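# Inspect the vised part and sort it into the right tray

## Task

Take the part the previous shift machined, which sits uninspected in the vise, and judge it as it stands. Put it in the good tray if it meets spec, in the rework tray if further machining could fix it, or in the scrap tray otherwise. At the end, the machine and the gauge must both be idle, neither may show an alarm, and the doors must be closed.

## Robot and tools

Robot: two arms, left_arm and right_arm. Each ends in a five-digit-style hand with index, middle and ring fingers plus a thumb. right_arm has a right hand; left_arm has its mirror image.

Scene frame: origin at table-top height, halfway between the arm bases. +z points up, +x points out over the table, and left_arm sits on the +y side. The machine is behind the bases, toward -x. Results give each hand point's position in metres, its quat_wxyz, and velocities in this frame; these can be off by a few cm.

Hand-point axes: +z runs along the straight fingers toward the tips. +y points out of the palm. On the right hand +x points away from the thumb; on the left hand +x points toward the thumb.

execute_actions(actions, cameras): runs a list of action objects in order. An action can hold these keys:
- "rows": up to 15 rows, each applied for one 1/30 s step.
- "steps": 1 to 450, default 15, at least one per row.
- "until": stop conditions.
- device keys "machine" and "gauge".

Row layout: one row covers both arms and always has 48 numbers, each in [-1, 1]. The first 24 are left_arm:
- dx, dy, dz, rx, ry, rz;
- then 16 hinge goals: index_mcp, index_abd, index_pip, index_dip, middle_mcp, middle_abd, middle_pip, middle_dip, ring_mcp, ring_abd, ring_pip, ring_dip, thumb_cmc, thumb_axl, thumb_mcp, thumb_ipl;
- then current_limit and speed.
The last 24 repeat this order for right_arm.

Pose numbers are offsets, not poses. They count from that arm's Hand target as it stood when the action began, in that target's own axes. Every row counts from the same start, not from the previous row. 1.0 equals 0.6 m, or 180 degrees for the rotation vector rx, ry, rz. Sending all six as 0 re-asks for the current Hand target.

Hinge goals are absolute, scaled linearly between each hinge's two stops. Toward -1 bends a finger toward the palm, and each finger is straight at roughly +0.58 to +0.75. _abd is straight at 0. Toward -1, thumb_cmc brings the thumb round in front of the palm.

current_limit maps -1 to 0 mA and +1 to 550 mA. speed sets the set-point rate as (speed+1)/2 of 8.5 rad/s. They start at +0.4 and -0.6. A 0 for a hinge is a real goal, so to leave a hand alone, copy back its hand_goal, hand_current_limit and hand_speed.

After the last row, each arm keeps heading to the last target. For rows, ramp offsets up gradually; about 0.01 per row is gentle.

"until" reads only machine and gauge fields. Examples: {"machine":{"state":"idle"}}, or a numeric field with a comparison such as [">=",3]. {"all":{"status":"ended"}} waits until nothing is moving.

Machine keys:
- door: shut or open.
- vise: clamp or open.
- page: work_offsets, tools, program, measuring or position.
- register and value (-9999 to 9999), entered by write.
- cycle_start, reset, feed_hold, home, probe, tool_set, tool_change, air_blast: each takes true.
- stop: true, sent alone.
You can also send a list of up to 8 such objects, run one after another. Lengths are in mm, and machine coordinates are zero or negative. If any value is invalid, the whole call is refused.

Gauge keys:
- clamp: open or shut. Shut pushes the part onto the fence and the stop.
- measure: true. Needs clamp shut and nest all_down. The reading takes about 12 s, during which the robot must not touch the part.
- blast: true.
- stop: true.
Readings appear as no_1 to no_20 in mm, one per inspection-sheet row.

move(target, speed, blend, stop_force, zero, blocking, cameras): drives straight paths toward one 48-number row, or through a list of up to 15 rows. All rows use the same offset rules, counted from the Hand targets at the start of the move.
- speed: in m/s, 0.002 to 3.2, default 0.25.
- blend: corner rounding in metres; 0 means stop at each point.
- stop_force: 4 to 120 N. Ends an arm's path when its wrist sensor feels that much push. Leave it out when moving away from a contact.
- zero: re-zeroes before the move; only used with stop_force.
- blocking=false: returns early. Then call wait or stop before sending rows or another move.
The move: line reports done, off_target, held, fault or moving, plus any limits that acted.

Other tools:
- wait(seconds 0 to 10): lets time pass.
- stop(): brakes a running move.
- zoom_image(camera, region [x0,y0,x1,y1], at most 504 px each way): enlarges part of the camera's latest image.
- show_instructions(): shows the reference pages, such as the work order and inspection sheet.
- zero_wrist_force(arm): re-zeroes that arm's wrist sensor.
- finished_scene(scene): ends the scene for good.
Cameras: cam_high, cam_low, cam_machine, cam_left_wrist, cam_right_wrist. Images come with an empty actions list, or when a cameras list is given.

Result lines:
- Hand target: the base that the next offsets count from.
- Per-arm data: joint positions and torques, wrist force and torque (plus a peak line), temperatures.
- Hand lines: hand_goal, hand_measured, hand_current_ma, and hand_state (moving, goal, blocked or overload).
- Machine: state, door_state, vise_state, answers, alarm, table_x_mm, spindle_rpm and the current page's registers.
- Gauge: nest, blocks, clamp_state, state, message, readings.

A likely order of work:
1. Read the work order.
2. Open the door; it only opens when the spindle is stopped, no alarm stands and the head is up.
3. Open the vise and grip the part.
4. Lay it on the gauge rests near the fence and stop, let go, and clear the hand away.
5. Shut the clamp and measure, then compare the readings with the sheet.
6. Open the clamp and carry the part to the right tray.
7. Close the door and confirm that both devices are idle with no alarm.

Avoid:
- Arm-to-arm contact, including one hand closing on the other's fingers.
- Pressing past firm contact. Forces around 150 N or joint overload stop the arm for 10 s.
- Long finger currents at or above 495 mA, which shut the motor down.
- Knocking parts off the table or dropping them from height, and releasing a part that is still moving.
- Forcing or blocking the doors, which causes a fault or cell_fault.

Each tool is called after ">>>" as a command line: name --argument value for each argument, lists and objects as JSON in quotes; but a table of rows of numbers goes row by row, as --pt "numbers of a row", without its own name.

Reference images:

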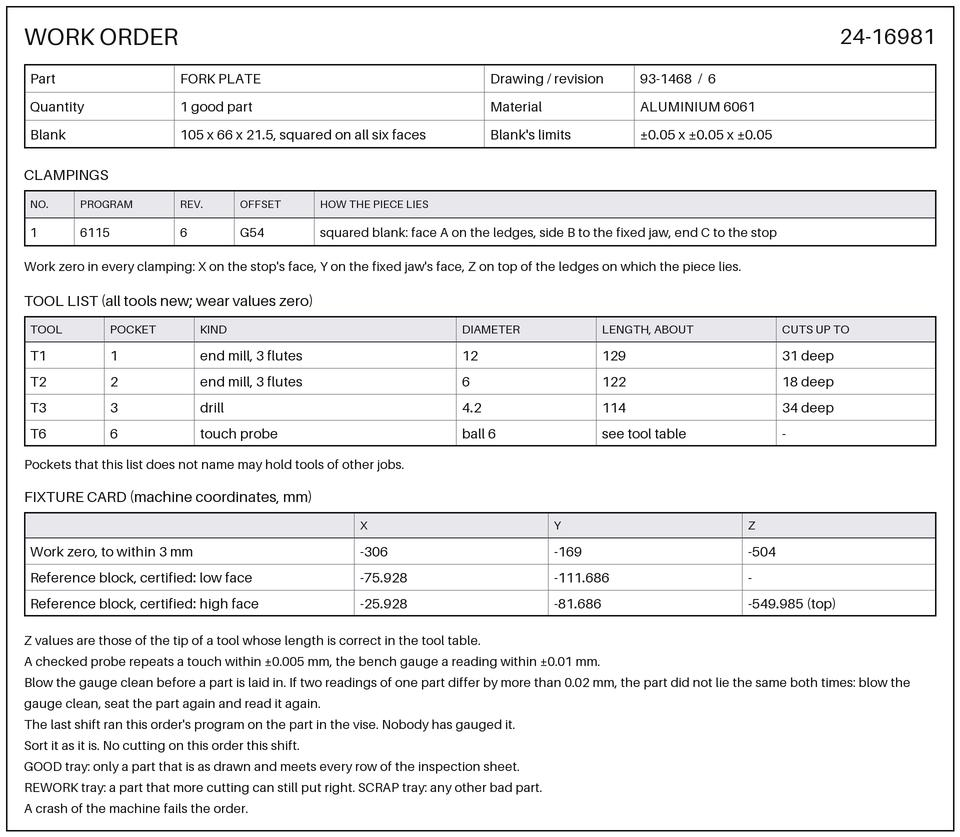

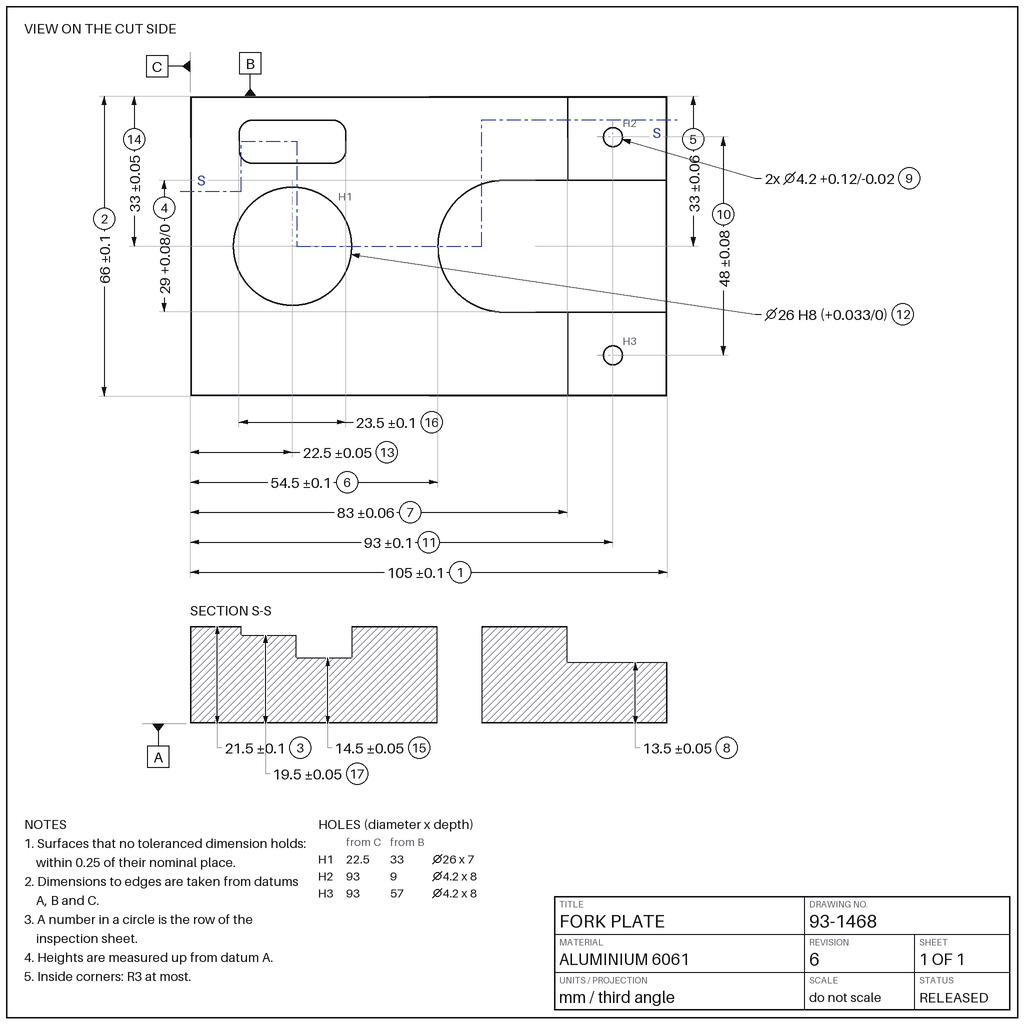

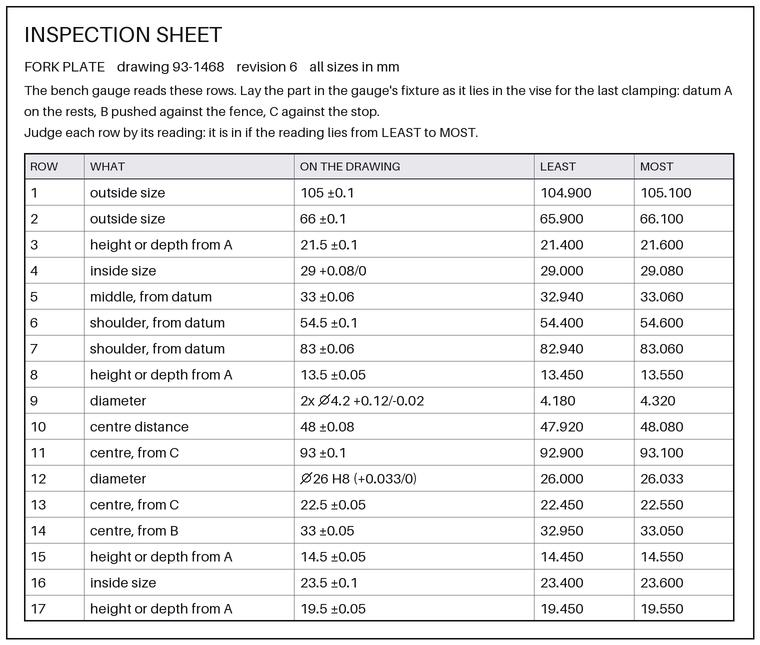

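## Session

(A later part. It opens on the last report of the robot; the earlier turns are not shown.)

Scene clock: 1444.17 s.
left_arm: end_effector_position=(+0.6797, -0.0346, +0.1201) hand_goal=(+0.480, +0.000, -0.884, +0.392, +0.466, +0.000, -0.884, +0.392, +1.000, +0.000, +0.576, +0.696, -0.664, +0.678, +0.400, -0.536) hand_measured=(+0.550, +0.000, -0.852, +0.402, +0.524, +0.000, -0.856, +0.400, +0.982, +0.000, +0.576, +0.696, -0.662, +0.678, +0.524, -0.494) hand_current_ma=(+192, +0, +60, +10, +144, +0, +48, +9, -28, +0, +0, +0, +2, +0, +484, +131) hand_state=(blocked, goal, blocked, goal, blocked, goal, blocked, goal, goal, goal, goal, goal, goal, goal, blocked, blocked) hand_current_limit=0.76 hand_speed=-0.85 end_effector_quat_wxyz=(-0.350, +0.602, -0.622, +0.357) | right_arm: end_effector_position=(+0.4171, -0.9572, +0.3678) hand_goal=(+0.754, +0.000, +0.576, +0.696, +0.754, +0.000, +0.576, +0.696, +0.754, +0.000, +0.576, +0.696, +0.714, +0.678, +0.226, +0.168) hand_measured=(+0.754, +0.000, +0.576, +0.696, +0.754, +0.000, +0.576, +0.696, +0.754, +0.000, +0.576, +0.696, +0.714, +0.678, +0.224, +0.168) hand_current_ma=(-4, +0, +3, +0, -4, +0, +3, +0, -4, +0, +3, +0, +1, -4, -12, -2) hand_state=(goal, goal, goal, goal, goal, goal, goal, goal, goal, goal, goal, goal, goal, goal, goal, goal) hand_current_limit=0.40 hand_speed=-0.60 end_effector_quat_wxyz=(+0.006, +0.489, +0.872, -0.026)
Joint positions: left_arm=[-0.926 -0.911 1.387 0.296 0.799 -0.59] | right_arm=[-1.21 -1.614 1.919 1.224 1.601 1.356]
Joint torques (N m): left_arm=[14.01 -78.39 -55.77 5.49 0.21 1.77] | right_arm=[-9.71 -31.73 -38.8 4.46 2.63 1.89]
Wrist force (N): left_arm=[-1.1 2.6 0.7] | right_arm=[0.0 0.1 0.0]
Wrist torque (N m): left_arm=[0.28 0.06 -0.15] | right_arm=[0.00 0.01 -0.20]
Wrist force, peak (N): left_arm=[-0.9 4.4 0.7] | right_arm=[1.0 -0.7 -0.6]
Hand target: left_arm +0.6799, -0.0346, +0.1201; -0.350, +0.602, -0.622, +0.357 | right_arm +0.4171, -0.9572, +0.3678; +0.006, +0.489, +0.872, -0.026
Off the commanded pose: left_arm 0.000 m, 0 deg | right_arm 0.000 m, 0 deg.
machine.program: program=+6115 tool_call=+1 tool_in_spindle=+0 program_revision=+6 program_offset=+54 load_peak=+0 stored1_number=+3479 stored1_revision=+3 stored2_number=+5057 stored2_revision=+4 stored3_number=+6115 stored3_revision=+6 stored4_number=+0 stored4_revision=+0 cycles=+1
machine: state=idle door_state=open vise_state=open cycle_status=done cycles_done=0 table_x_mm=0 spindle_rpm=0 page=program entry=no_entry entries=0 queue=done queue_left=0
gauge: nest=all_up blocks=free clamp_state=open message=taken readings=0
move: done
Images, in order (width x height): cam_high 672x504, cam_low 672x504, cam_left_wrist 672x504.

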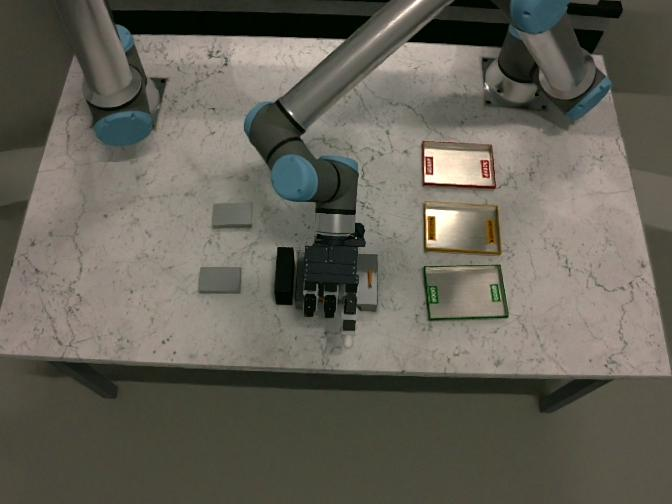

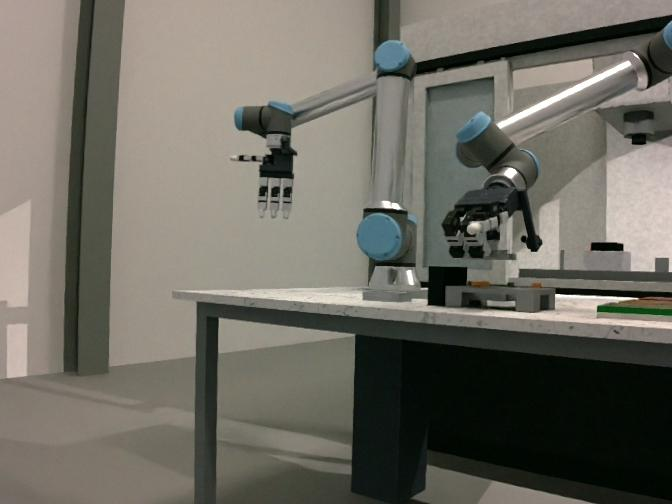

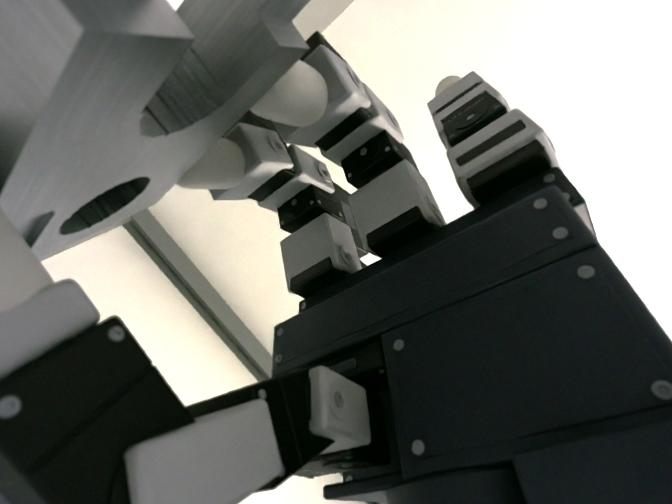

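>>> move --pt "-0.0033 0.0751 0.0434 0 0 0 0.48 0 -0.8832 0.3913 0.465 0 -0.8832 0.3913 1.0 0 0.576 0.696 -0.664 0.677 0.4 -0.5351 0.76 -0.85 0 0 0 0 0 0 0.754 0 0.576 0.696 0.754 0 0.576 0.696 0.754 0 0.576 0.696 0.714 0.678 0.226 0.168 0.4 -0.6" --speed 0.05 --cameras '["cam_low","cam_high","cam_left_wrist"]'

>>> zoom_image --camera "cam_low" --region '[400, 200, 600, 330]'

>>> zoom_image --camera "cam_left_wrist" --region '[0, 0, 504, 378]'

Scene clock: 1459.47 s.
left_arm: end_effector_position=(+0.6800, -0.0323, +0.0683) hand_goal=(+0.480, +0.000, -0.884, +0.392, +0.466, +0.000, -0.884, +0.392, +1.000, +0.000, +0.576, +0.696, -0.664, +0.678, +0.400, -0.536) hand_measured=(+0.550, +0.000, -0.850, +0.402, +0.524, +0.000, -0.852, +0.404, +0.982, +0.000, +0.576, +0.696, -0.664, +0.678, +0.524, -0.494) hand_current_ma=(+192, +0, +60, +10, +144, +0, +58, +13, -28, +0, +0, +0, +0, +0, +484, +131) hand_state=(blocked, goal, blocked, goal, blocked, goal, blocked, goal, goal, goal, goal, goal, goal, goal, blocked, blocked) hand_current_limit=0.76 hand_speed=-0.85 end_effector_quat_wxyz=(-0.350, +0.602, -0.622, +0.357) | right_arm: end_effector_position=(+0.4171, -0.9572, +0.3678) hand_goal=(+0.754, +0.000, +0.576, +0.696, +0.754, +0.000, +0.576, +0.696, +0.754, +0.000, +0.576, +0.696, +0.714, +0.678, +0.226, +0.168) hand_measured=(+0.754, +0.000, +0.576, +0.696, +0.754, +0.000, +0.576, +0.696, +0.754, +0.000, +0.576, +0.696, +0.714, +0.678, +0.224, +0.168) hand_current_ma=(-4, +0, +3, +0, -4, +0, +3, +0, -4, +0, +3, +0, +1, -4, -12, -2) hand_state=(goal, goal, goal, goal, goal, goal, goal, goal, goal, goal, goal, goal, goal, goal, goal, goal) hand_current_limit=0.40 hand_speed=-0.60 end_effector_quat_wxyz=(+0.006, +0.489, +0.872, -0.026)
Joint positions: left_arm=[-0.925 -0.871 1.42 0.222 0.801 -0.588] | right_arm=[-1.21 -1.614 1.919 1.224 1.601 1.356]
Joint torques (N m): left_arm=[12.09 -75.26 -25.54 -1.65 1.1 2.06] | right_arm=[-11.21 -33.56 -39.58 4.25 2.78 2.13]
Wrist force (N): left_arm=[-1.1 1.4 0.3] | right_arm=[0.6 -0.7 -0.2]
Wrist torque (N m): left_arm=[0.16 0.06 -0.11] | right_arm=[-0.10 -0.07 -0.18]
Wrist force, peak (N): left_arm=[-1.1 2.9 0.7] | right_arm=[1.0 -1.2 -0.6]
Hand target: left_arm +0.6800, -0.0323, +0.0681; -0.350, +0.602, -0.622, +0.357 | right_arm +0.4171, -0.9572, +0.3678; +0.006, +0.489, +0.872, -0.026
Off the commanded pose: left_arm 0.000 m, 0 deg | right_arm 0.000 m, 0 deg.
machine.program: program=+6115 tool_call=+1 tool_in_spindle=+0 program_revision=+6 program_offset=+54 load_peak=+0 stored1_number=+3479 stored1_revision=+3 stored2_number=+5057 stored2_revision=+4 stored3_number=+6115 stored3_revision=+6 stored4_number=+0 stored4_revision=+0 cycles=+1
machine: state=idle door_state=open vise_state=open cycle_status=done cycles_done=0 table_x_mm=0 spindle_rpm=0 page=program entry=no_entry entries=0 queue=done queue_left=0
gauge: nest=all_up blocks=free clamp_state=open message=taken readings=0
move: done
Images, in order (width x height): cam_high 672x504, cam_low 672x504, cam_left_wrist 672x504.

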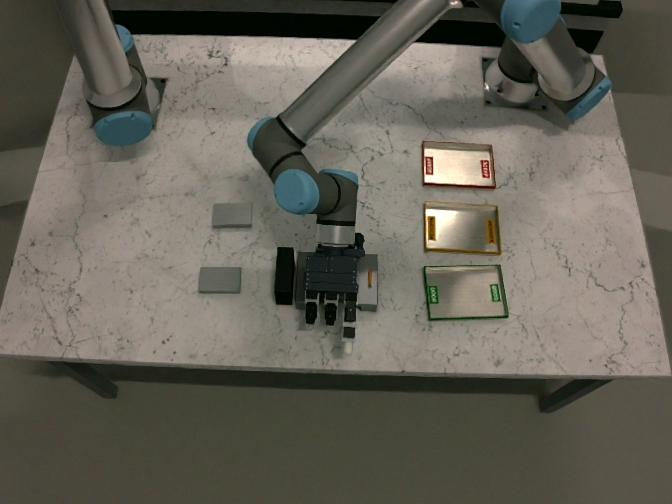

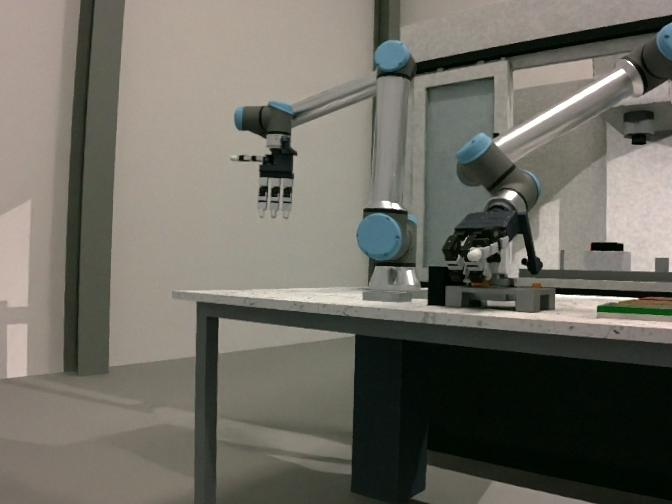

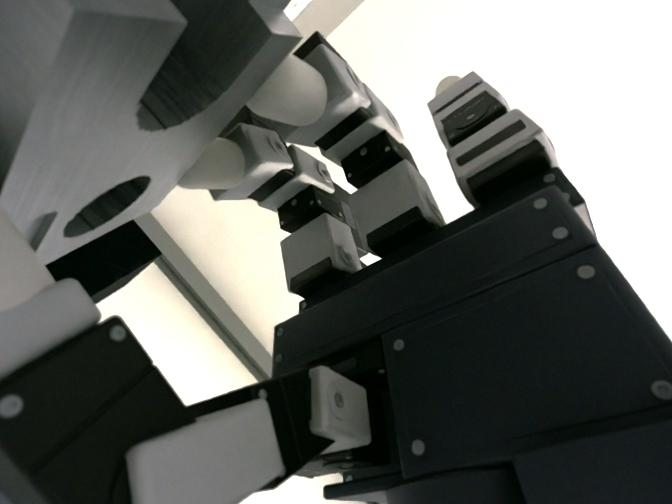

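Scaled by 2.520 from the camera's 672x504 image, which has a finer 960x720 frame.

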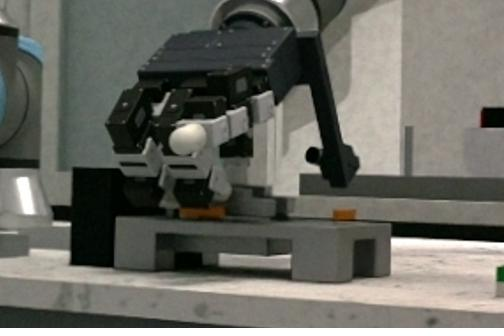

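Scaled by 1.000.

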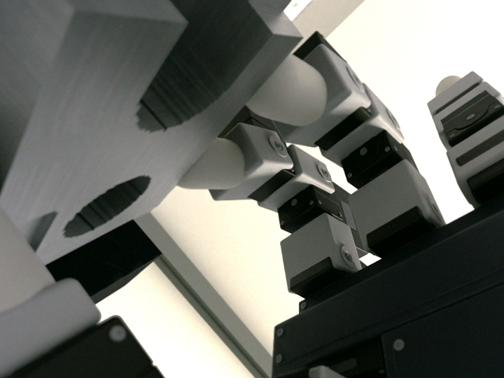

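>>> zoom_image --camera "cam_high" --region '[280, 230, 400, 340]'

>>> zoom_image --camera "cam_low" --region '[430, 250, 560, 320]'

Scaled by 4.200 from the camera's 672x504 image, which has a finer 960x720 frame.

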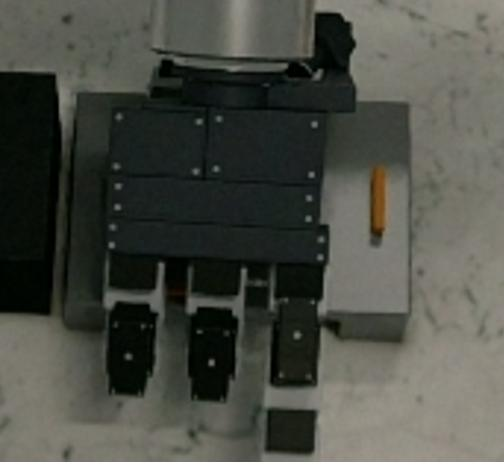

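Scaled by 3.877 from the camera's 672x504 image, which has a finer 960x720 frame.

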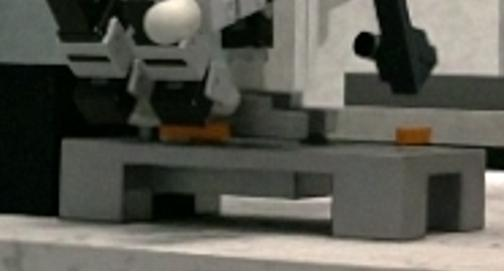

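>>> zoom_image --camera "cam_low" --region '[465, 265, 525, 300]'

>>> zoom_image --camera "cam_left_wrist" --region '[130, 20, 360, 220]'

Scaled by 8.400 from the camera's 672x504 image, which has a finer 960x720 frame.

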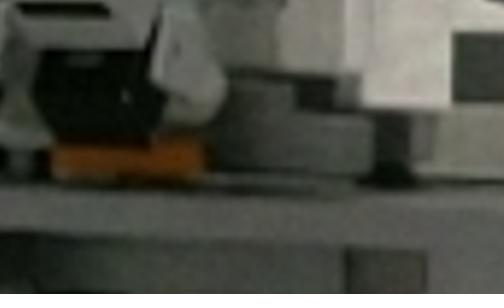

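Scaled by 2.191 from the camera's 672x504 image, which has a finer 960x720 frame.

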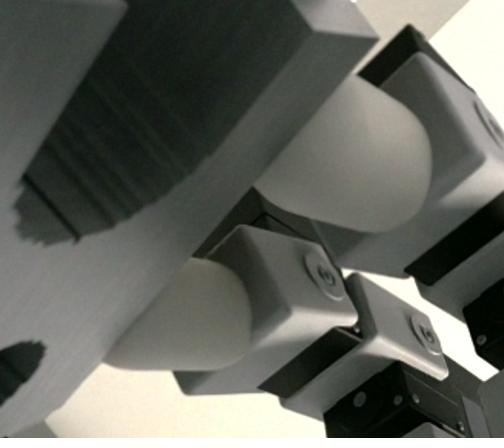

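>>> move --pt "0 -0.0433 -0.025 0 0 0 0.48 0 -0.8832 0.3913 0.465 0 -0.8832 0.3913 1.0 0 0.576 0.696 -0.664 0.677 0.4 -0.5351 0.76 -0.85 0 0 0 0 0 0 0.754 0 0.576 0.696 0.754 0 0.576 0.696 0.754 0 0.576 0.696 0.714 0.678 0.226 0.168 0.4 -0.6" --pt "-0.0208 -0.0416 -0.0279 0 -0.0072 -0.0042 0.48 0 -0.8832 0.3913 0.465 0 -0.8832 0.3913 1.0 0 0.576 0.696 -0.664 0.677 0.4 -0.5351 0.76 -0.85 0 0 0 0 0 0 0.754 0 0.576 0.696 0.754 0 0.576 0.696 0.754 0 0.576 0.696 0.714 0.678 0.226 0.168 0.4 -0.6" --speed '[0.03,0.03]' --cameras '["cam_low","cam_high","cam_left_wrist"]'

>>> zoom_image --camera "cam_low" --region '[420, 230, 560, 320]'

>>> zoom_image --camera "cam_high" --region '[280, 230, 400, 340]'

Scene clock: 1508.60 s.
left_arm: end_effector_position=(+0.6783, -0.0201, +0.0981) hand_goal=(+0.480, +0.000, -0.884, +0.392, +0.466, +0.000, -0.884, +0.392, +1.000, +0.000, +0.576, +0.696, -0.664, +0.678, +0.400, -0.536) hand_measured=(+0.550, +0.000, -0.848, +0.402, +0.524, +0.000, -0.852, +0.404, +0.982, +0.000, +0.576, +0.696, -0.662, +0.678, +0.522, -0.494) hand_current_ma=(+192, +0, +66, +12, +144, +0, +58, +13, -28, +0, +0, +0, +1, +0, +484, +132) hand_state=(blocked, goal, blocked, goal, blocked, goal, blocked, goal, goal, goal, goal, goal, goal, goal, blocked, blocked) hand_current_limit=0.76 hand_speed=-0.85 end_effector_quat_wxyz=(-0.355, +0.610, -0.614, +0.353) | right_arm: end_effector_position=(+0.4171, -0.9572, +0.3678) hand_goal=(+0.754, +0.000, +0.576, +0.696, +0.754, +0.000, +0.576, +0.696, +0.754, +0.000, +0.576, +0.696, +0.714, +0.678, +0.226, +0.168) hand_measured=(+0.754, +0.000, +0.576, +0.696, +0.754, +0.000, +0.576, +0.696, +0.754, +0.000, +0.576, +0.696, +0.714, +0.678, +0.224, +0.168) hand_current_ma=(-4, +0, +3, +0, -4, +0, +3, +0, -4, +0, +3, +0, +1, -4, -12, -2) hand_state=(goal, goal, goal, goal, goal, goal, goal, goal, goal, goal, goal, goal, goal, goal, goal, goal) hand_current_limit=0.40 hand_speed=-0.60 end_effector_quat_wxyz=(+0.006, +0.489, +0.872, -0.026)
Joint positions: left_arm=[-0.921 -0.903 1.42 0.27 0.785 -0.61] | right_arm=[-1.21 -1.614 1.919 1.224 1.601 1.356]
Joint torques (N m): left_arm=[14.83 -113.96 -24.49 4.73 -3.54 -1.89] | right_arm=[-9.83 -33.09 -38.6 4.38 2.57 2.23]
Wrist force (N): left_arm=[-0.8 2.7 0.5] | right_arm=[0.2 -0.6 -0.5]
Wrist torque (N m): left_arm=[0.31 0.04 0.22] | right_arm=[-0.04 -0.02 -0.20]
Wrist force, peak (N): left_arm=[-0.8 2.7 0.5] | right_arm=[1.1 -0.8 -0.6]
Hand target: left_arm +0.6783, -0.0199, +0.0981; -0.355, +0.610, -0.614, +0.353 | right_arm +0.4171, -0.9572, +0.3678; +0.006, +0.489, +0.872, -0.026
Off the commanded pose: left_arm 0.000 m, 0 deg | right_arm 0.000 m, 0 deg.
machine.program: program=+6115 tool_call=+1 tool_in_spindle=+0 program_revision=+6 program_offset=+54 load_peak=+0 stored1_number=+3479 stored1_revision=+3 stored2_number=+5057 stored2_revision=+4 stored3_number=+6115 stored3_revision=+6 stored4_number=+0 stored4_revision=+0 cycles=+1
machine: state=idle door_state=open vise_state=open cycle_status=done cycles_done=0 table_x_mm=0 spindle_rpm=0 page=program entry=no_entry entries=0 queue=done queue_left=0
gauge: nest=all_up blocks=free clamp_state=open message=taken readings=0
move: done
Images, in order (width x height): cam_high 672x504, cam_low 672x504, cam_left_wrist 672x504.

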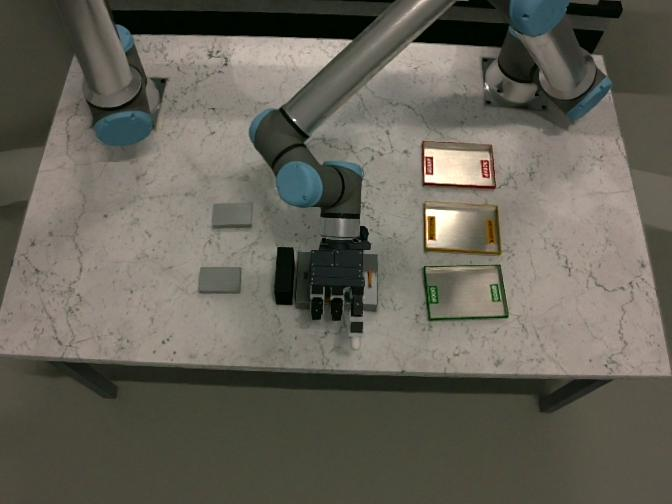

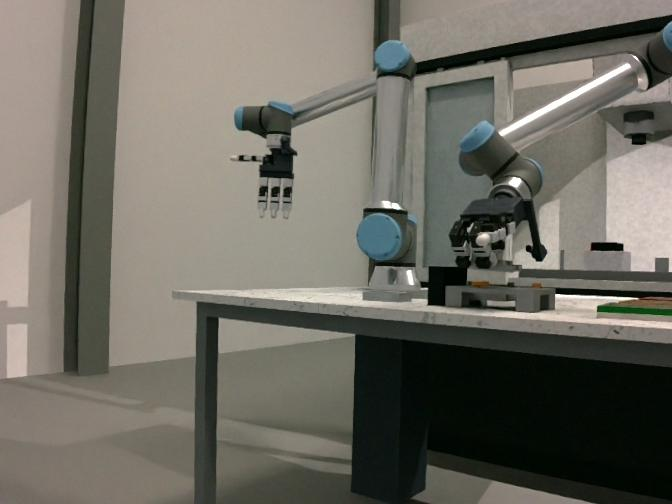

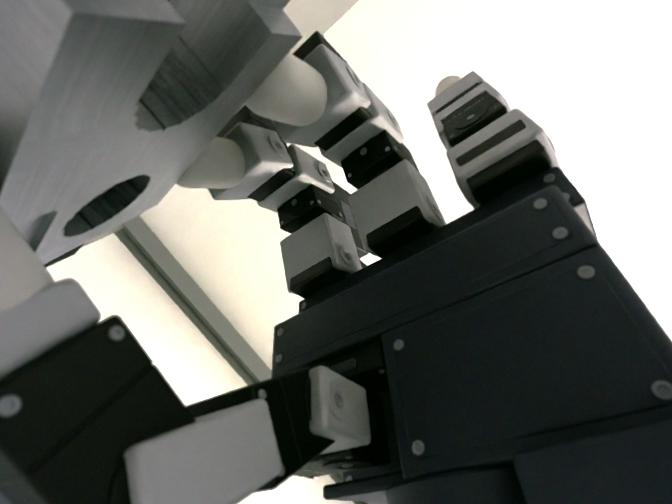

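Scaled by 3.600 from the camera's 672x504 image, which has a finer 960x720 frame.

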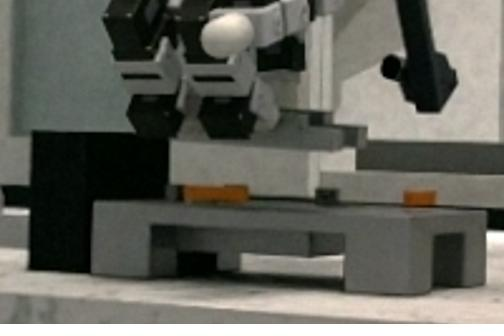

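Scaled by 4.200 from the camera's 672x504 image, which has a finer 960x720 frame.

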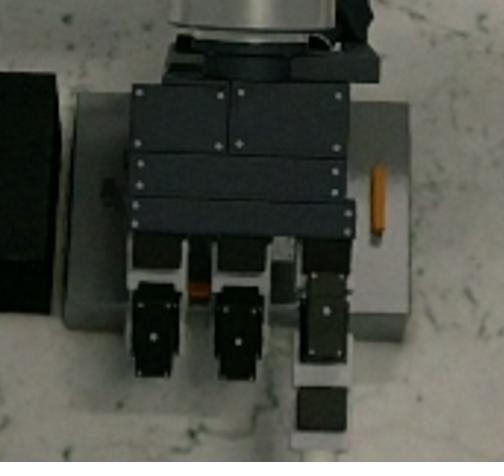

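>>> move --pt "0 0.0308 0.0236 0 0 0 0.48 0 -0.8832 0.3913 0.465 0 -0.8832 0.3913 1.0 0 0.576 0.696 -0.664 0.677 0.4 -0.5351 0.76 -0.85 0 0 0 0 0 0 0.754 0 0.576 0.696 0.754 0 0.576 0.696 0.754 0 0.576 0.696 0.714 0.678 0.226 0.168 0.4 -0.6" --speed 0.03 --cameras '["cam_low","cam_high"]'

>>> zoom_image --camera "cam_low" --region '[460, 250, 540, 300]'

Scene clock: 1528.73 s.
left_arm: end_effector_position=(+0.6813, -0.0198, +0.0753) hand_goal=(+0.480, +0.000, -0.884, +0.392, +0.466, +0.000, -0.884, +0.392, +1.000, +0.000, +0.576, +0.696, -0.664, +0.678, +0.400, -0.536) hand_measured=(+0.550, +0.000, -0.848, +0.402, +0.524, +0.000, -0.852, +0.404, +0.982, +0.000, +0.576, +0.696, -0.662, +0.678, +0.522, -0.494) hand_current_ma=(+192, +0, +66, +12, +144, +0, +58, +13, -28, +0, +0, +0, +2, +0, +484, +132) hand_state=(blocked, goal, blocked, goal, blocked, goal, blocked, goal, goal, goal, goal, goal, goal, goal, blocked, blocked) hand_current_limit=0.76 hand_speed=-0.85 end_effector_quat_wxyz=(-0.355, +0.610, -0.614, +0.353) | right_arm: end_effector_position=(+0.4171, -0.9572, +0.3678) hand_goal=(+0.754, +0.000, +0.576, +0.696, +0.754, +0.000, +0.576, +0.696, +0.754, +0.000, +0.576, +0.696, +0.714, +0.678, +0.226, +0.168) hand_measured=(+0.754, +0.000, +0.576, +0.696, +0.754, +0.000, +0.576, +0.696, +0.754, +0.000, +0.576, +0.696, +0.714, +0.678, +0.224, +0.168) hand_current_ma=(-4, +0, +3, +0, -4, +0, +3, +0, -4, +0, +3, +0, +1, -4, -12, -2) hand_state=(goal, goal, goal, goal, goal, goal, goal, goal, goal, goal, goal, goal, goal, goal, goal, goal) hand_current_limit=0.40 hand_speed=-0.60 end_effector_quat_wxyz=(+0.006, +0.489, +0.872, -0.026)
Joint positions: left_arm=[-0.918 -0.882 1.427 0.239 0.787 -0.607] | right_arm=[-1.21 -1.614 1.919 1.224 1.601 1.356]
Joint torques (N m): left_arm=[13.93 -79.19 -25.5 -1.06 0.51 2.08] | right_arm=[-9.07 -35.07 -39.13 4.34 2.44 2.21]
Wrist force (N): left_arm=[-1.3 2.3 0.5] | right_arm=[0.5 -0.5 -0.3]
Wrist torque (N m): left_arm=[0.23 0.11 -0.11] | right_arm=[-0.05 -0.06 -0.18]
Wrist force, peak (N): left_arm=[-1.2 2.9 0.3] | right_arm=[0.8 -1.2 -0.2]
Hand target: left_arm +0.6813, -0.0198, +0.0750; -0.355, +0.610, -0.614, +0.353 | right_arm +0.4171, -0.9572, +0.3678; +0.006, +0.489, +0.872, -0.026
Off the commanded pose: left_arm 0.000 m, 0 deg | right_arm 0.000 m, 0 deg.
machine.program: program=+6115 tool_call=+1 tool_in_spindle=+0 program_revision=+6 program_offset=+54 load_peak=+0 stored1_number=+3479 stored1_revision=+3 stored2_number=+5057 stored2_revision=+4 stored3_number=+6115 stored3_revision=+6 stored4_number=+0 stored4_revision=+0 cycles=+1
machine: state=idle door_state=open vise_state=open cycle_status=done cycles_done=0 table_x_mm=0 spindle_rpm=0 page=program entry=no_entry entries=0 queue=done queue_left=0
gauge: nest=all_up blocks=free clamp_state=open message=taken readings=0
move: done
Images, in order (width x height): cam_high 672x504, cam_low 672x504.

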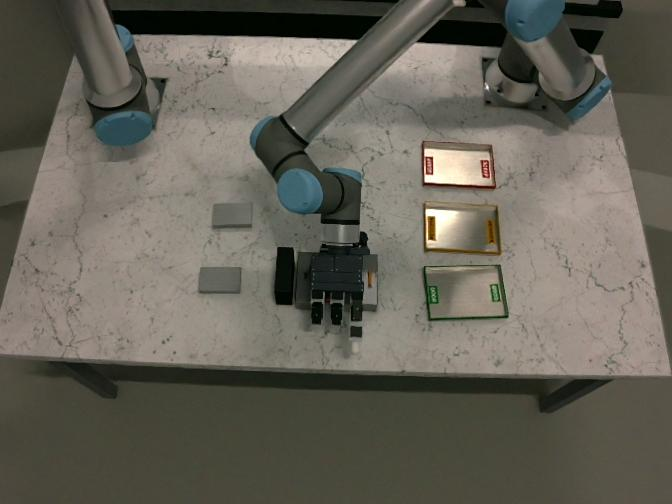

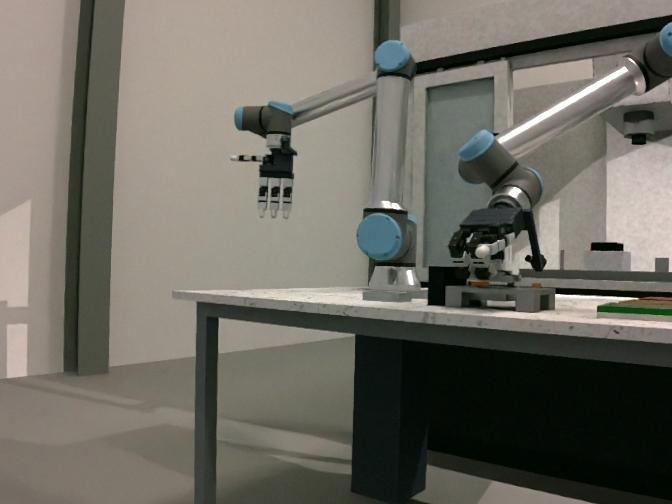

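Scaled by 6.300 from the camera's 672x504 image, which has a finer 960x720 frame.

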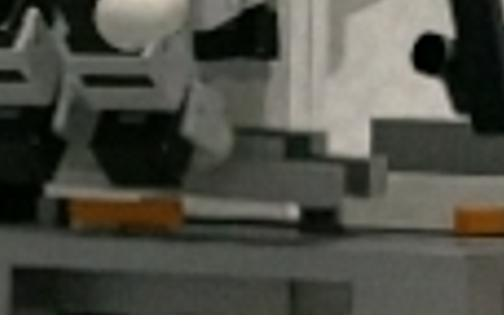

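>>> move --pt "0 0.01443 0.00833 0 0 0 0.48 0 -0.8832 0.3913 0.465 0 -0.8832 0.3913 1.0 0 0.576 0.696 -0.664 0.677 0.4 -0.5351 0.76 -0.85 0 0 0 0 0 0 0.754 0 0.576 0.696 0.754 0 0.576 0.696 0.754 0 0.576 0.696 0.714 0.678 0.226 0.168 0.4 -0.6" --speed 0.008 --stop_force 4 --cameras '["cam_low","cam_high"]'

>>> zoom_image --camera "cam_low" --region '[460, 250, 540, 300]'

Scene clock: 1535.77 s.
left_arm: end_effector_position=(+0.6813, -0.0198, +0.0651) hand_goal=(+0.480, +0.000, -0.884, +0.392, +0.466, +0.000, -0.884, +0.392, +1.000, +0.000, +0.576, +0.696, -0.664, +0.678, +0.400, -0.536) hand_measured=(+0.550, +0.000, -0.848, +0.402, +0.524, +0.000, -0.852, +0.404, +0.982, +0.000, +0.576, +0.696, -0.662, +0.678, +0.522, -0.494) hand_current_ma=(+192, +0, +66, +12, +144, +0, +58, +13, -28, +0, +0, +0, +2, +0, +484, +132) hand_state=(blocked, goal, blocked, goal, blocked, goal, blocked, goal, goal, goal, goal, goal, goal, goal, blocked, blocked) hand_current_limit=0.76 hand_speed=-0.85 end_effector_quat_wxyz=(-0.355, +0.610, -0.614, +0.353) | right_arm: end_effector_position=(+0.4171, -0.9572, +0.3678) hand_goal=(+0.754, +0.000, +0.576, +0.696, +0.754, +0.000, +0.576, +0.696, +0.754, +0.000, +0.576, +0.696, +0.714, +0.678, +0.226, +0.168) hand_measured=(+0.754, +0.000, +0.576, +0.696, +0.754, +0.000, +0.576, +0.696, +0.754, +0.000, +0.576, +0.696, +0.714, +0.678, +0.224, +0.168) hand_current_ma=(-4, +0, +3, +0, -4, +0, +3, +0, -4, +0, +3, +0, +1, -4, -12, -2) hand_state=(goal, goal, goal, goal, goal, goal, goal, goal, goal, goal, goal, goal, goal, goal, goal, goal) hand_current_limit=0.40 hand_speed=-0.60 end_effector_quat_wxyz=(+0.006, +0.489, +0.872, -0.026)
Joint positions: left_arm=[-0.918 -0.873 1.432 0.225 0.787 -0.607] | right_arm=[-1.21 -1.614 1.919 1.224 1.601 1.356]
Joint torques (N m): left_arm=[12.83 -79.02 -25.71 -1.93 0.56 2.06] | right_arm=[-8.55 -33.01 -39.97 4.35 2.76 2.09]
Wrist force (N): left_arm=[-1.2 2.2 0.4] | right_arm=[0.6 -0.3 -0.5]
Wrist torque (N m): left_arm=[0.23 0.09 -0.10] | right_arm=[0.00 -0.07 -0.16]
Wrist force, peak (N): left_arm=[-1.2 2.5 0.6] | right_arm=[1.1 -0.4 -0.5]
Hand target: left_arm +0.6813, -0.0198, +0.0651; -0.355, +0.610, -0.614, +0.353 | right_arm +0.4171, -0.9572, +0.3678; +0.006, +0.489, +0.872, -0.026
Off the commanded pose: left_arm 0.000 m, 0 deg | right_arm 0.000 m, 0 deg.
machine.program: program=+6115 tool_call=+1 tool_in_spindle=+0 program_revision=+6 program_offset=+54 load_peak=+0 stored1_number=+3479 stored1_revision=+3 stored2_number=+5057 stored2_revision=+4 stored3_number=+6115 stored3_revision=+6 stored4_number=+0 stored4_revision=+0 cycles=+1
machine: state=idle door_state=open vise_state=open cycle_status=done cycles_done=0 table_x_mm=0 spindle_rpm=0 page=program entry=no_entry entries=0 queue=done queue_left=0
gauge: nest=all_up blocks=free clamp_state=open message=taken readings=0
move: done
Images, in order (width x height): cam_high 672x504, cam_low 672x504.

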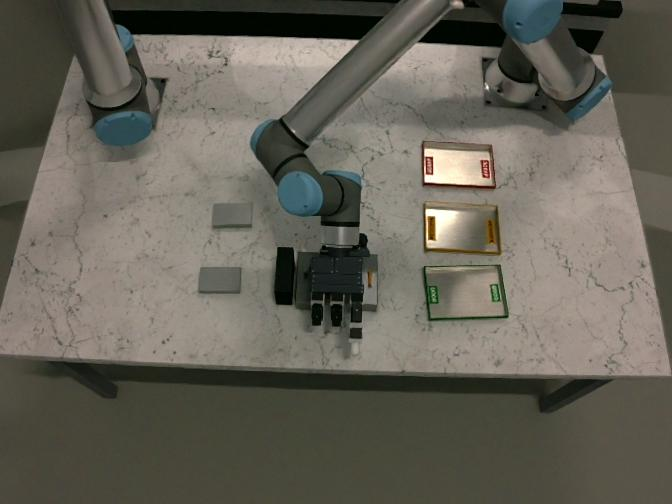

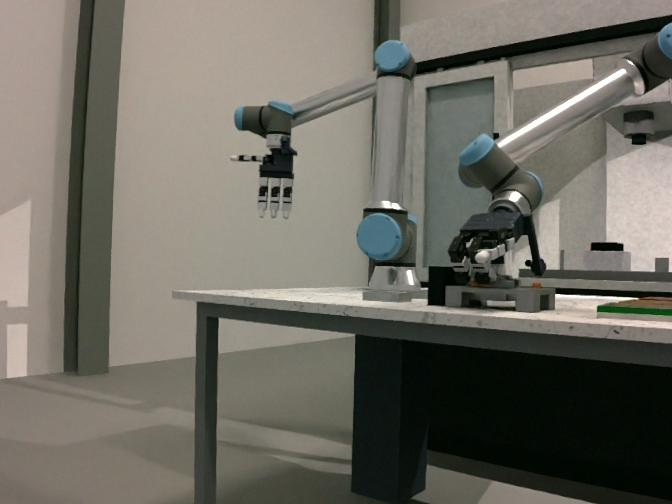

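Scaled by 6.300 from the camera's 672x504 image, which has a finer 960x720 frame.

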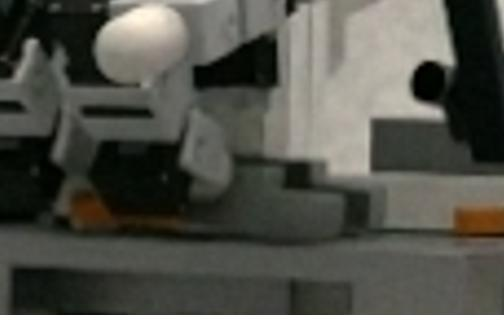

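>>> move --pt "0 0.01443 0.00833 0 0 0 0.48 0 -0.8832 0.3913 0.465 0 -0.8832 0.3913 1.0 0 0.576 0.696 -0.664 0.677 0.4 -0.5351 0.76 -0.85 0 0 0 0 0 0 0.754 0 0.576 0.696 0.754 0 0.576 0.696 0.754 0 0.576 0.696 0.714 0.678 0.226 0.168 0.4 -0.6" --speed 0.006 --stop_force 4 --cameras '["cam_low","cam_high"]'

>>> zoom_image --camera "cam_low" --region '[460, 250, 540, 300]'

>>> zoom_image --camera "cam_high" --region '[280, 230, 400, 340]'

Scene clock: 1540.97 s.
left_arm: end_effector_position=(+0.6814, -0.0198, +0.0636) hand_goal=(+0.480, +0.000, -0.884, +0.392, +0.466, +0.000, -0.884, +0.392, +1.000, +0.000, +0.576, +0.696, -0.664, +0.678, +0.400, -0.536) hand_measured=(+0.550, +0.000, -0.854, +0.400, +0.522, +0.000, -0.854, +0.398, +0.982, +0.000, +0.576, +0.696, -0.662, +0.678, +0.522, -0.492) hand_current_ma=(+192, +0, +52, +7, +139, +0, +53, +6, -28, +0, +0, +0, +2, +0, +484, +141) hand_state=(blocked, goal, blocked, goal, blocked, goal, blocked, goal, goal, goal, goal, goal, goal, goal, blocked, blocked) hand_current_limit=0.76 hand_speed=-0.85 end_effector_quat_wxyz=(-0.355, +0.610, -0.614, +0.353) | right_arm: end_effector_position=(+0.4171, -0.9572, +0.3678) hand_goal=(+0.754, +0.000, +0.576, +0.696, +0.754, +0.000, +0.576, +0.696, +0.754, +0.000, +0.576, +0.696, +0.714, +0.678, +0.226, +0.168) hand_measured=(+0.754, +0.000, +0.576, +0.696, +0.754, +0.000, +0.576, +0.696, +0.754, +0.000, +0.576, +0.696, +0.714, +0.678, +0.224, +0.168) hand_current_ma=(-4, +0, +3, +0, -4, +0, +3, +0, -4, +0, +3, +0, +1, -4, -12, -2) hand_state=(goal, goal, goal, goal, goal, goal, goal, goal, goal, goal, goal, goal, goal, goal, goal, goal) hand_current_limit=0.40 hand_speed=-0.60 end_effector_quat_wxyz=(+0.006, +0.489, +0.872, -0.026)
Joint positions: left_arm=[-0.918 -0.872 1.433 0.223 0.787 -0.607] | right_arm=[-1.21 -1.614 1.919 1.224 1.601 1.356]
Joint torques (N m): left_arm=[13.22 -106.25 -46.32 5.54 0.92 2.17] | right_arm=[-8.64 -31.99 -39.03 4.21 2.47 1.79]
Wrist force (N): left_arm=[-0.1 -1.4 -0.7] | right_arm=[0.5 -0.4 -0.2]
Wrist torque (N m): left_arm=[0.14 0.05 -0.10] | right_arm=[-0.04 -0.06 -0.17]
Wrist force, peak (N): left_arm=[-0.3 -2.7 -1.1] | right_arm=[1.2 -0.2 -0.4]
Hand target: left_arm +0.6814, -0.0198, +0.0636; -0.355, +0.610, -0.614, +0.353 (not the last commanded pose) | right_arm +0.4171, -0.9572, +0.3678; +0.006, +0.489, +0.872, -0.026
Off the commanded pose: left_arm 0.009 m, 0 deg | right_arm 0.000 m, 0 deg.
machine.program: program=+6115 tool_call=+1 tool_in_spindle=+0 program_revision=+6 program_offset=+54 load_peak=+0 stored1_number=+3479 stored1_revision=+3 stored2_number=+5057 stored2_revision=+4 stored3_number=+6115 stored3_revision=+6 stored4_number=+0 stored4_revision=+0 cycles=+1
machine: state=idle door_state=open vise_state=open cycle_status=done cycles_done=0 table_x_mm=0 spindle_rpm=0 page=program entry=no_entry entries=0 queue=done queue_left=0
gauge: nest=some_down blocks=free clamp_state=open message=taken readings=0
move: contact (left_arm)
Images, in order (width x height): cam_high 672x504, cam_low 672x504.

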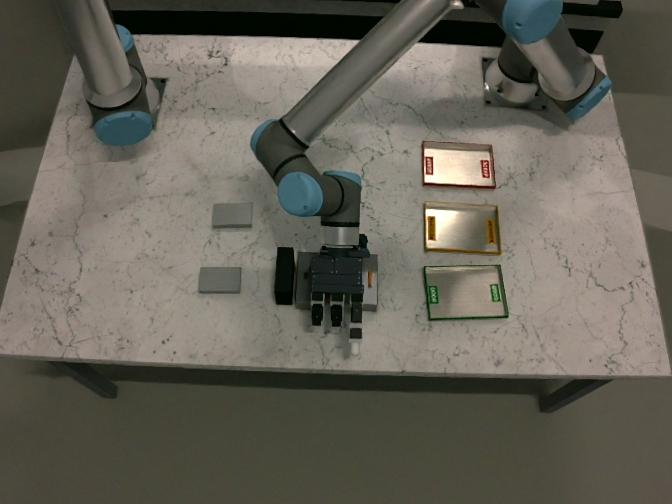

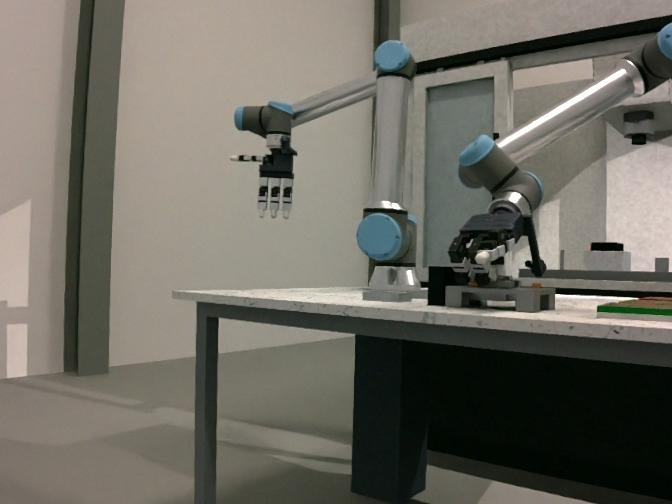

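Scaled by 6.300 from the camera's 672x504 image, which has a finer 960x720 frame.

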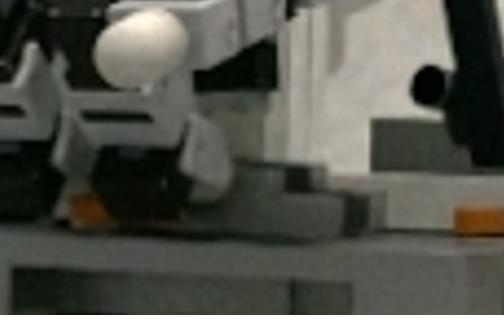

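Scaled by 4.200 from the camera's 672x504 image, which has a finer 960x720 frame.

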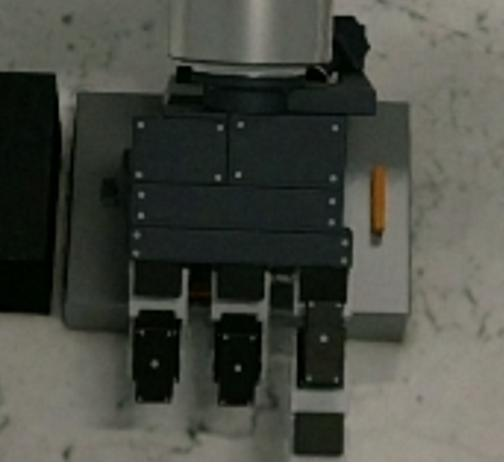

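>>> execute_actions --actions '[{"rows":[[0,0,0,0,0,0,0.54,0,-0.8832,0.3913,0.515,0,-0.8832,0.3913,1.0,0,0.576,0.696,-0.664,0.677,0.5,-0.5351,0.76,-0.85,0,0,0,0,0,0,0.754,0,0.576,0.696,0.754,0,0.576,0.696,0.754,0,0.576,0.696,0.714,0.678,0.226,0.168,0.4,-0.6]],"steps":25},{"rows":[[0,0,0,0,0,0,0.58,0,-0.8832,0.3913,0.57,0,-0.8832,0.3913,1.0,0,0.576,0.696,-0.664,0.677,0.57,-0.5351,0.76,-0.85,0,0,0,0,0,0,0.754,0,0.576,0.696,0.754,0,0.576,0.696,0.754,0,0.576,0.696,0.714,0.678,0.226,0.168,0.4,-0.6]],"steps":25},{"rows":[[0,0,0,0,0,0,0.6986,0,-0.8832,0.3913,0.6986,0,-0.8832,0.3913,1.0,0,0.576,0.696,-0.664,0.677,0.6404,-0.5351,0.4,-0.75,0,0,0,0,0,0,0.754,0,0.576,0.696,0.754,0,0.576,0.696,0.754,0,0.576,0.696,0.714,0.678,0.226,0.168,0.4,-0.6]],"steps":35}]' --cameras '["cam_low","cam_high"]'

>>> zoom_image --camera "cam_low" --region '[460, 250, 540, 300]'

Scene clock: 1549.30 s.
left_arm: end_effector_position=(+0.6814, -0.0198, +0.0636) hand_goal=(+0.698, +0.000, -0.884, +0.392, +0.698, +0.000, -0.884, +0.392, +1.000, +0.000, +0.576, +0.696, -0.664, +0.678, +0.640, -0.536) hand_measured=(+0.658, +0.000, -0.904, +0.384, +0.662, +0.000, -0.898, +0.386, +0.982, +0.000, +0.576, +0.696, -0.662, +0.678, +0.632, -0.534) hand_current_ma=(-85, +0, -28, -8, -76, +0, -18, -5, -28, +0, +0, +0, +1, +0, -10, +2) hand_state=(blocked, goal, goal, goal, blocked, goal, goal, goal, goal, goal, goal, goal, goal, goal, goal, goal) hand_current_limit=0.40 hand_speed=-0.75 end_effector_quat_wxyz=(-0.355, +0.610, -0.614, +0.353) | right_arm: end_effector_position=(+0.4171, -0.9572, +0.3678) hand_goal=(+0.754, +0.000, +0.576, +0.696, +0.754, +0.000, +0.576, +0.696, +0.754, +0.000, +0.576, +0.696, +0.714, +0.678, +0.226, +0.168) hand_measured=(+0.754, +0.000, +0.576, +0.696, +0.754, +0.000, +0.576, +0.696, +0.754, +0.000, +0.576, +0.696, +0.714, +0.678, +0.224, +0.168) hand_current_ma=(-4, +0, +3, +0, -4, +0, +3, +0, -4, +0, +3, +0, +1, -4, -12, -2) hand_state=(goal, goal, goal, goal, goal, goal, goal, goal, goal, goal, goal, goal, goal, goal, goal, goal) hand_current_limit=0.40 hand_speed=-0.60 end_effector_quat_wxyz=(+0.006, +0.489, +0.872, -0.026)
Joint positions: left_arm=[-0.918 -0.872 1.433 0.223 0.787 -0.607] | right_arm=[-1.21 -1.614 1.919 1.224 1.601 1.356]
Joint torques (N m): left_arm=[11.81 -104.77 -48.03 4.74 0.54 1.28] | right_arm=[-7.67 -35.21 -39.43 4.33 2.69 1.86]
Wrist force (N): left_arm=[-1.0 -2.1 -3.4] | right_arm=[0.1 -0.1 -0.2]
Wrist torque (N m): left_arm=[0.02 0.06 -0.07] | right_arm=[-0.01 0.00 -0.21]
Wrist force, peak (N): left_arm=[-1.0 -2.3 -3.6] | right_arm=[0.8 -1.0 -0.4]
Hand target: left_arm +0.6814, -0.0198, +0.0636; -0.355, +0.610, -0.614, +0.353 | right_arm +0.4171, -0.9572, +0.3678; +0.006, +0.489, +0.872, -0.026
Off the commanded pose: left_arm 0.000 m, 0 deg | right_arm 0.000 m, 0 deg.
machine.program: program=+6115 tool_call=+1 tool_in_spindle=+0 program_revision=+6 program_offset=+54 load_peak=+0 stored1_number=+3479 stored1_revision=+3 stored2_number=+5057 stored2_revision=+4 stored3_number=+6115 stored3_revision=+6 stored4_number=+0 stored4_revision=+0 cycles=+1
machine: state=idle door_state=open vise_state=open cycle_status=done cycles_done=0 table_x_mm=0 spindle_rpm=0 page=program entry=no_entry entries=0 queue=done queue_left=0
gauge: nest=some_down blocks=free clamp_state=open message=taken readings=0
Images, in order (width x height): cam_high 672x504, cam_low 672x504.

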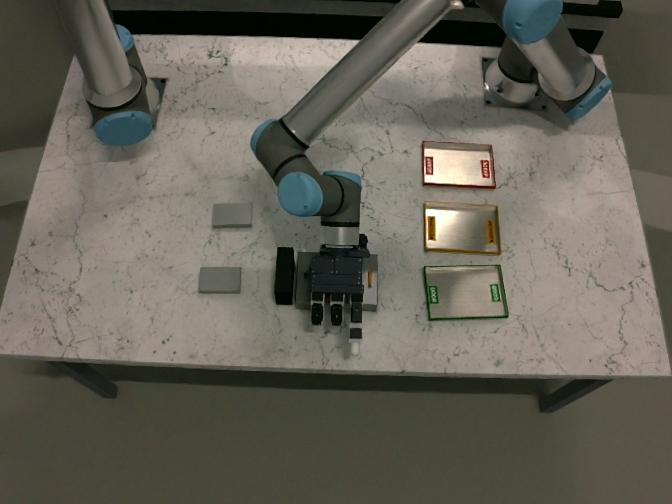

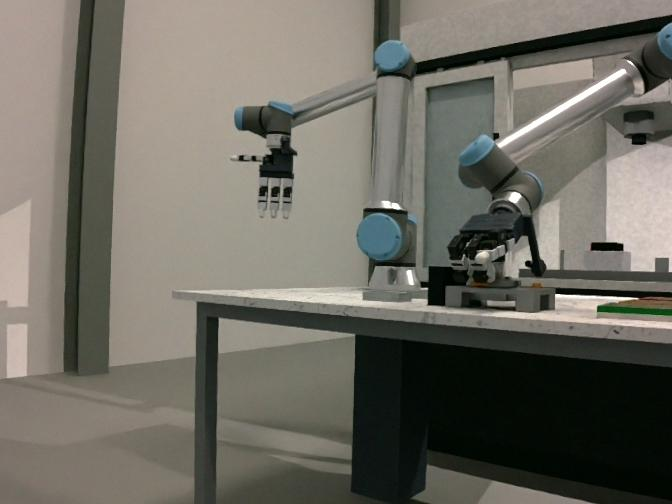

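Scaled by 6.300 from the camera's 672x504 image, which has a finer 960x720 frame.

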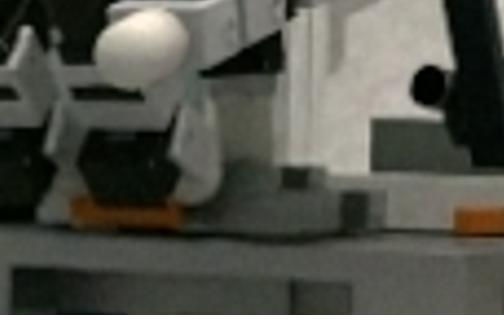

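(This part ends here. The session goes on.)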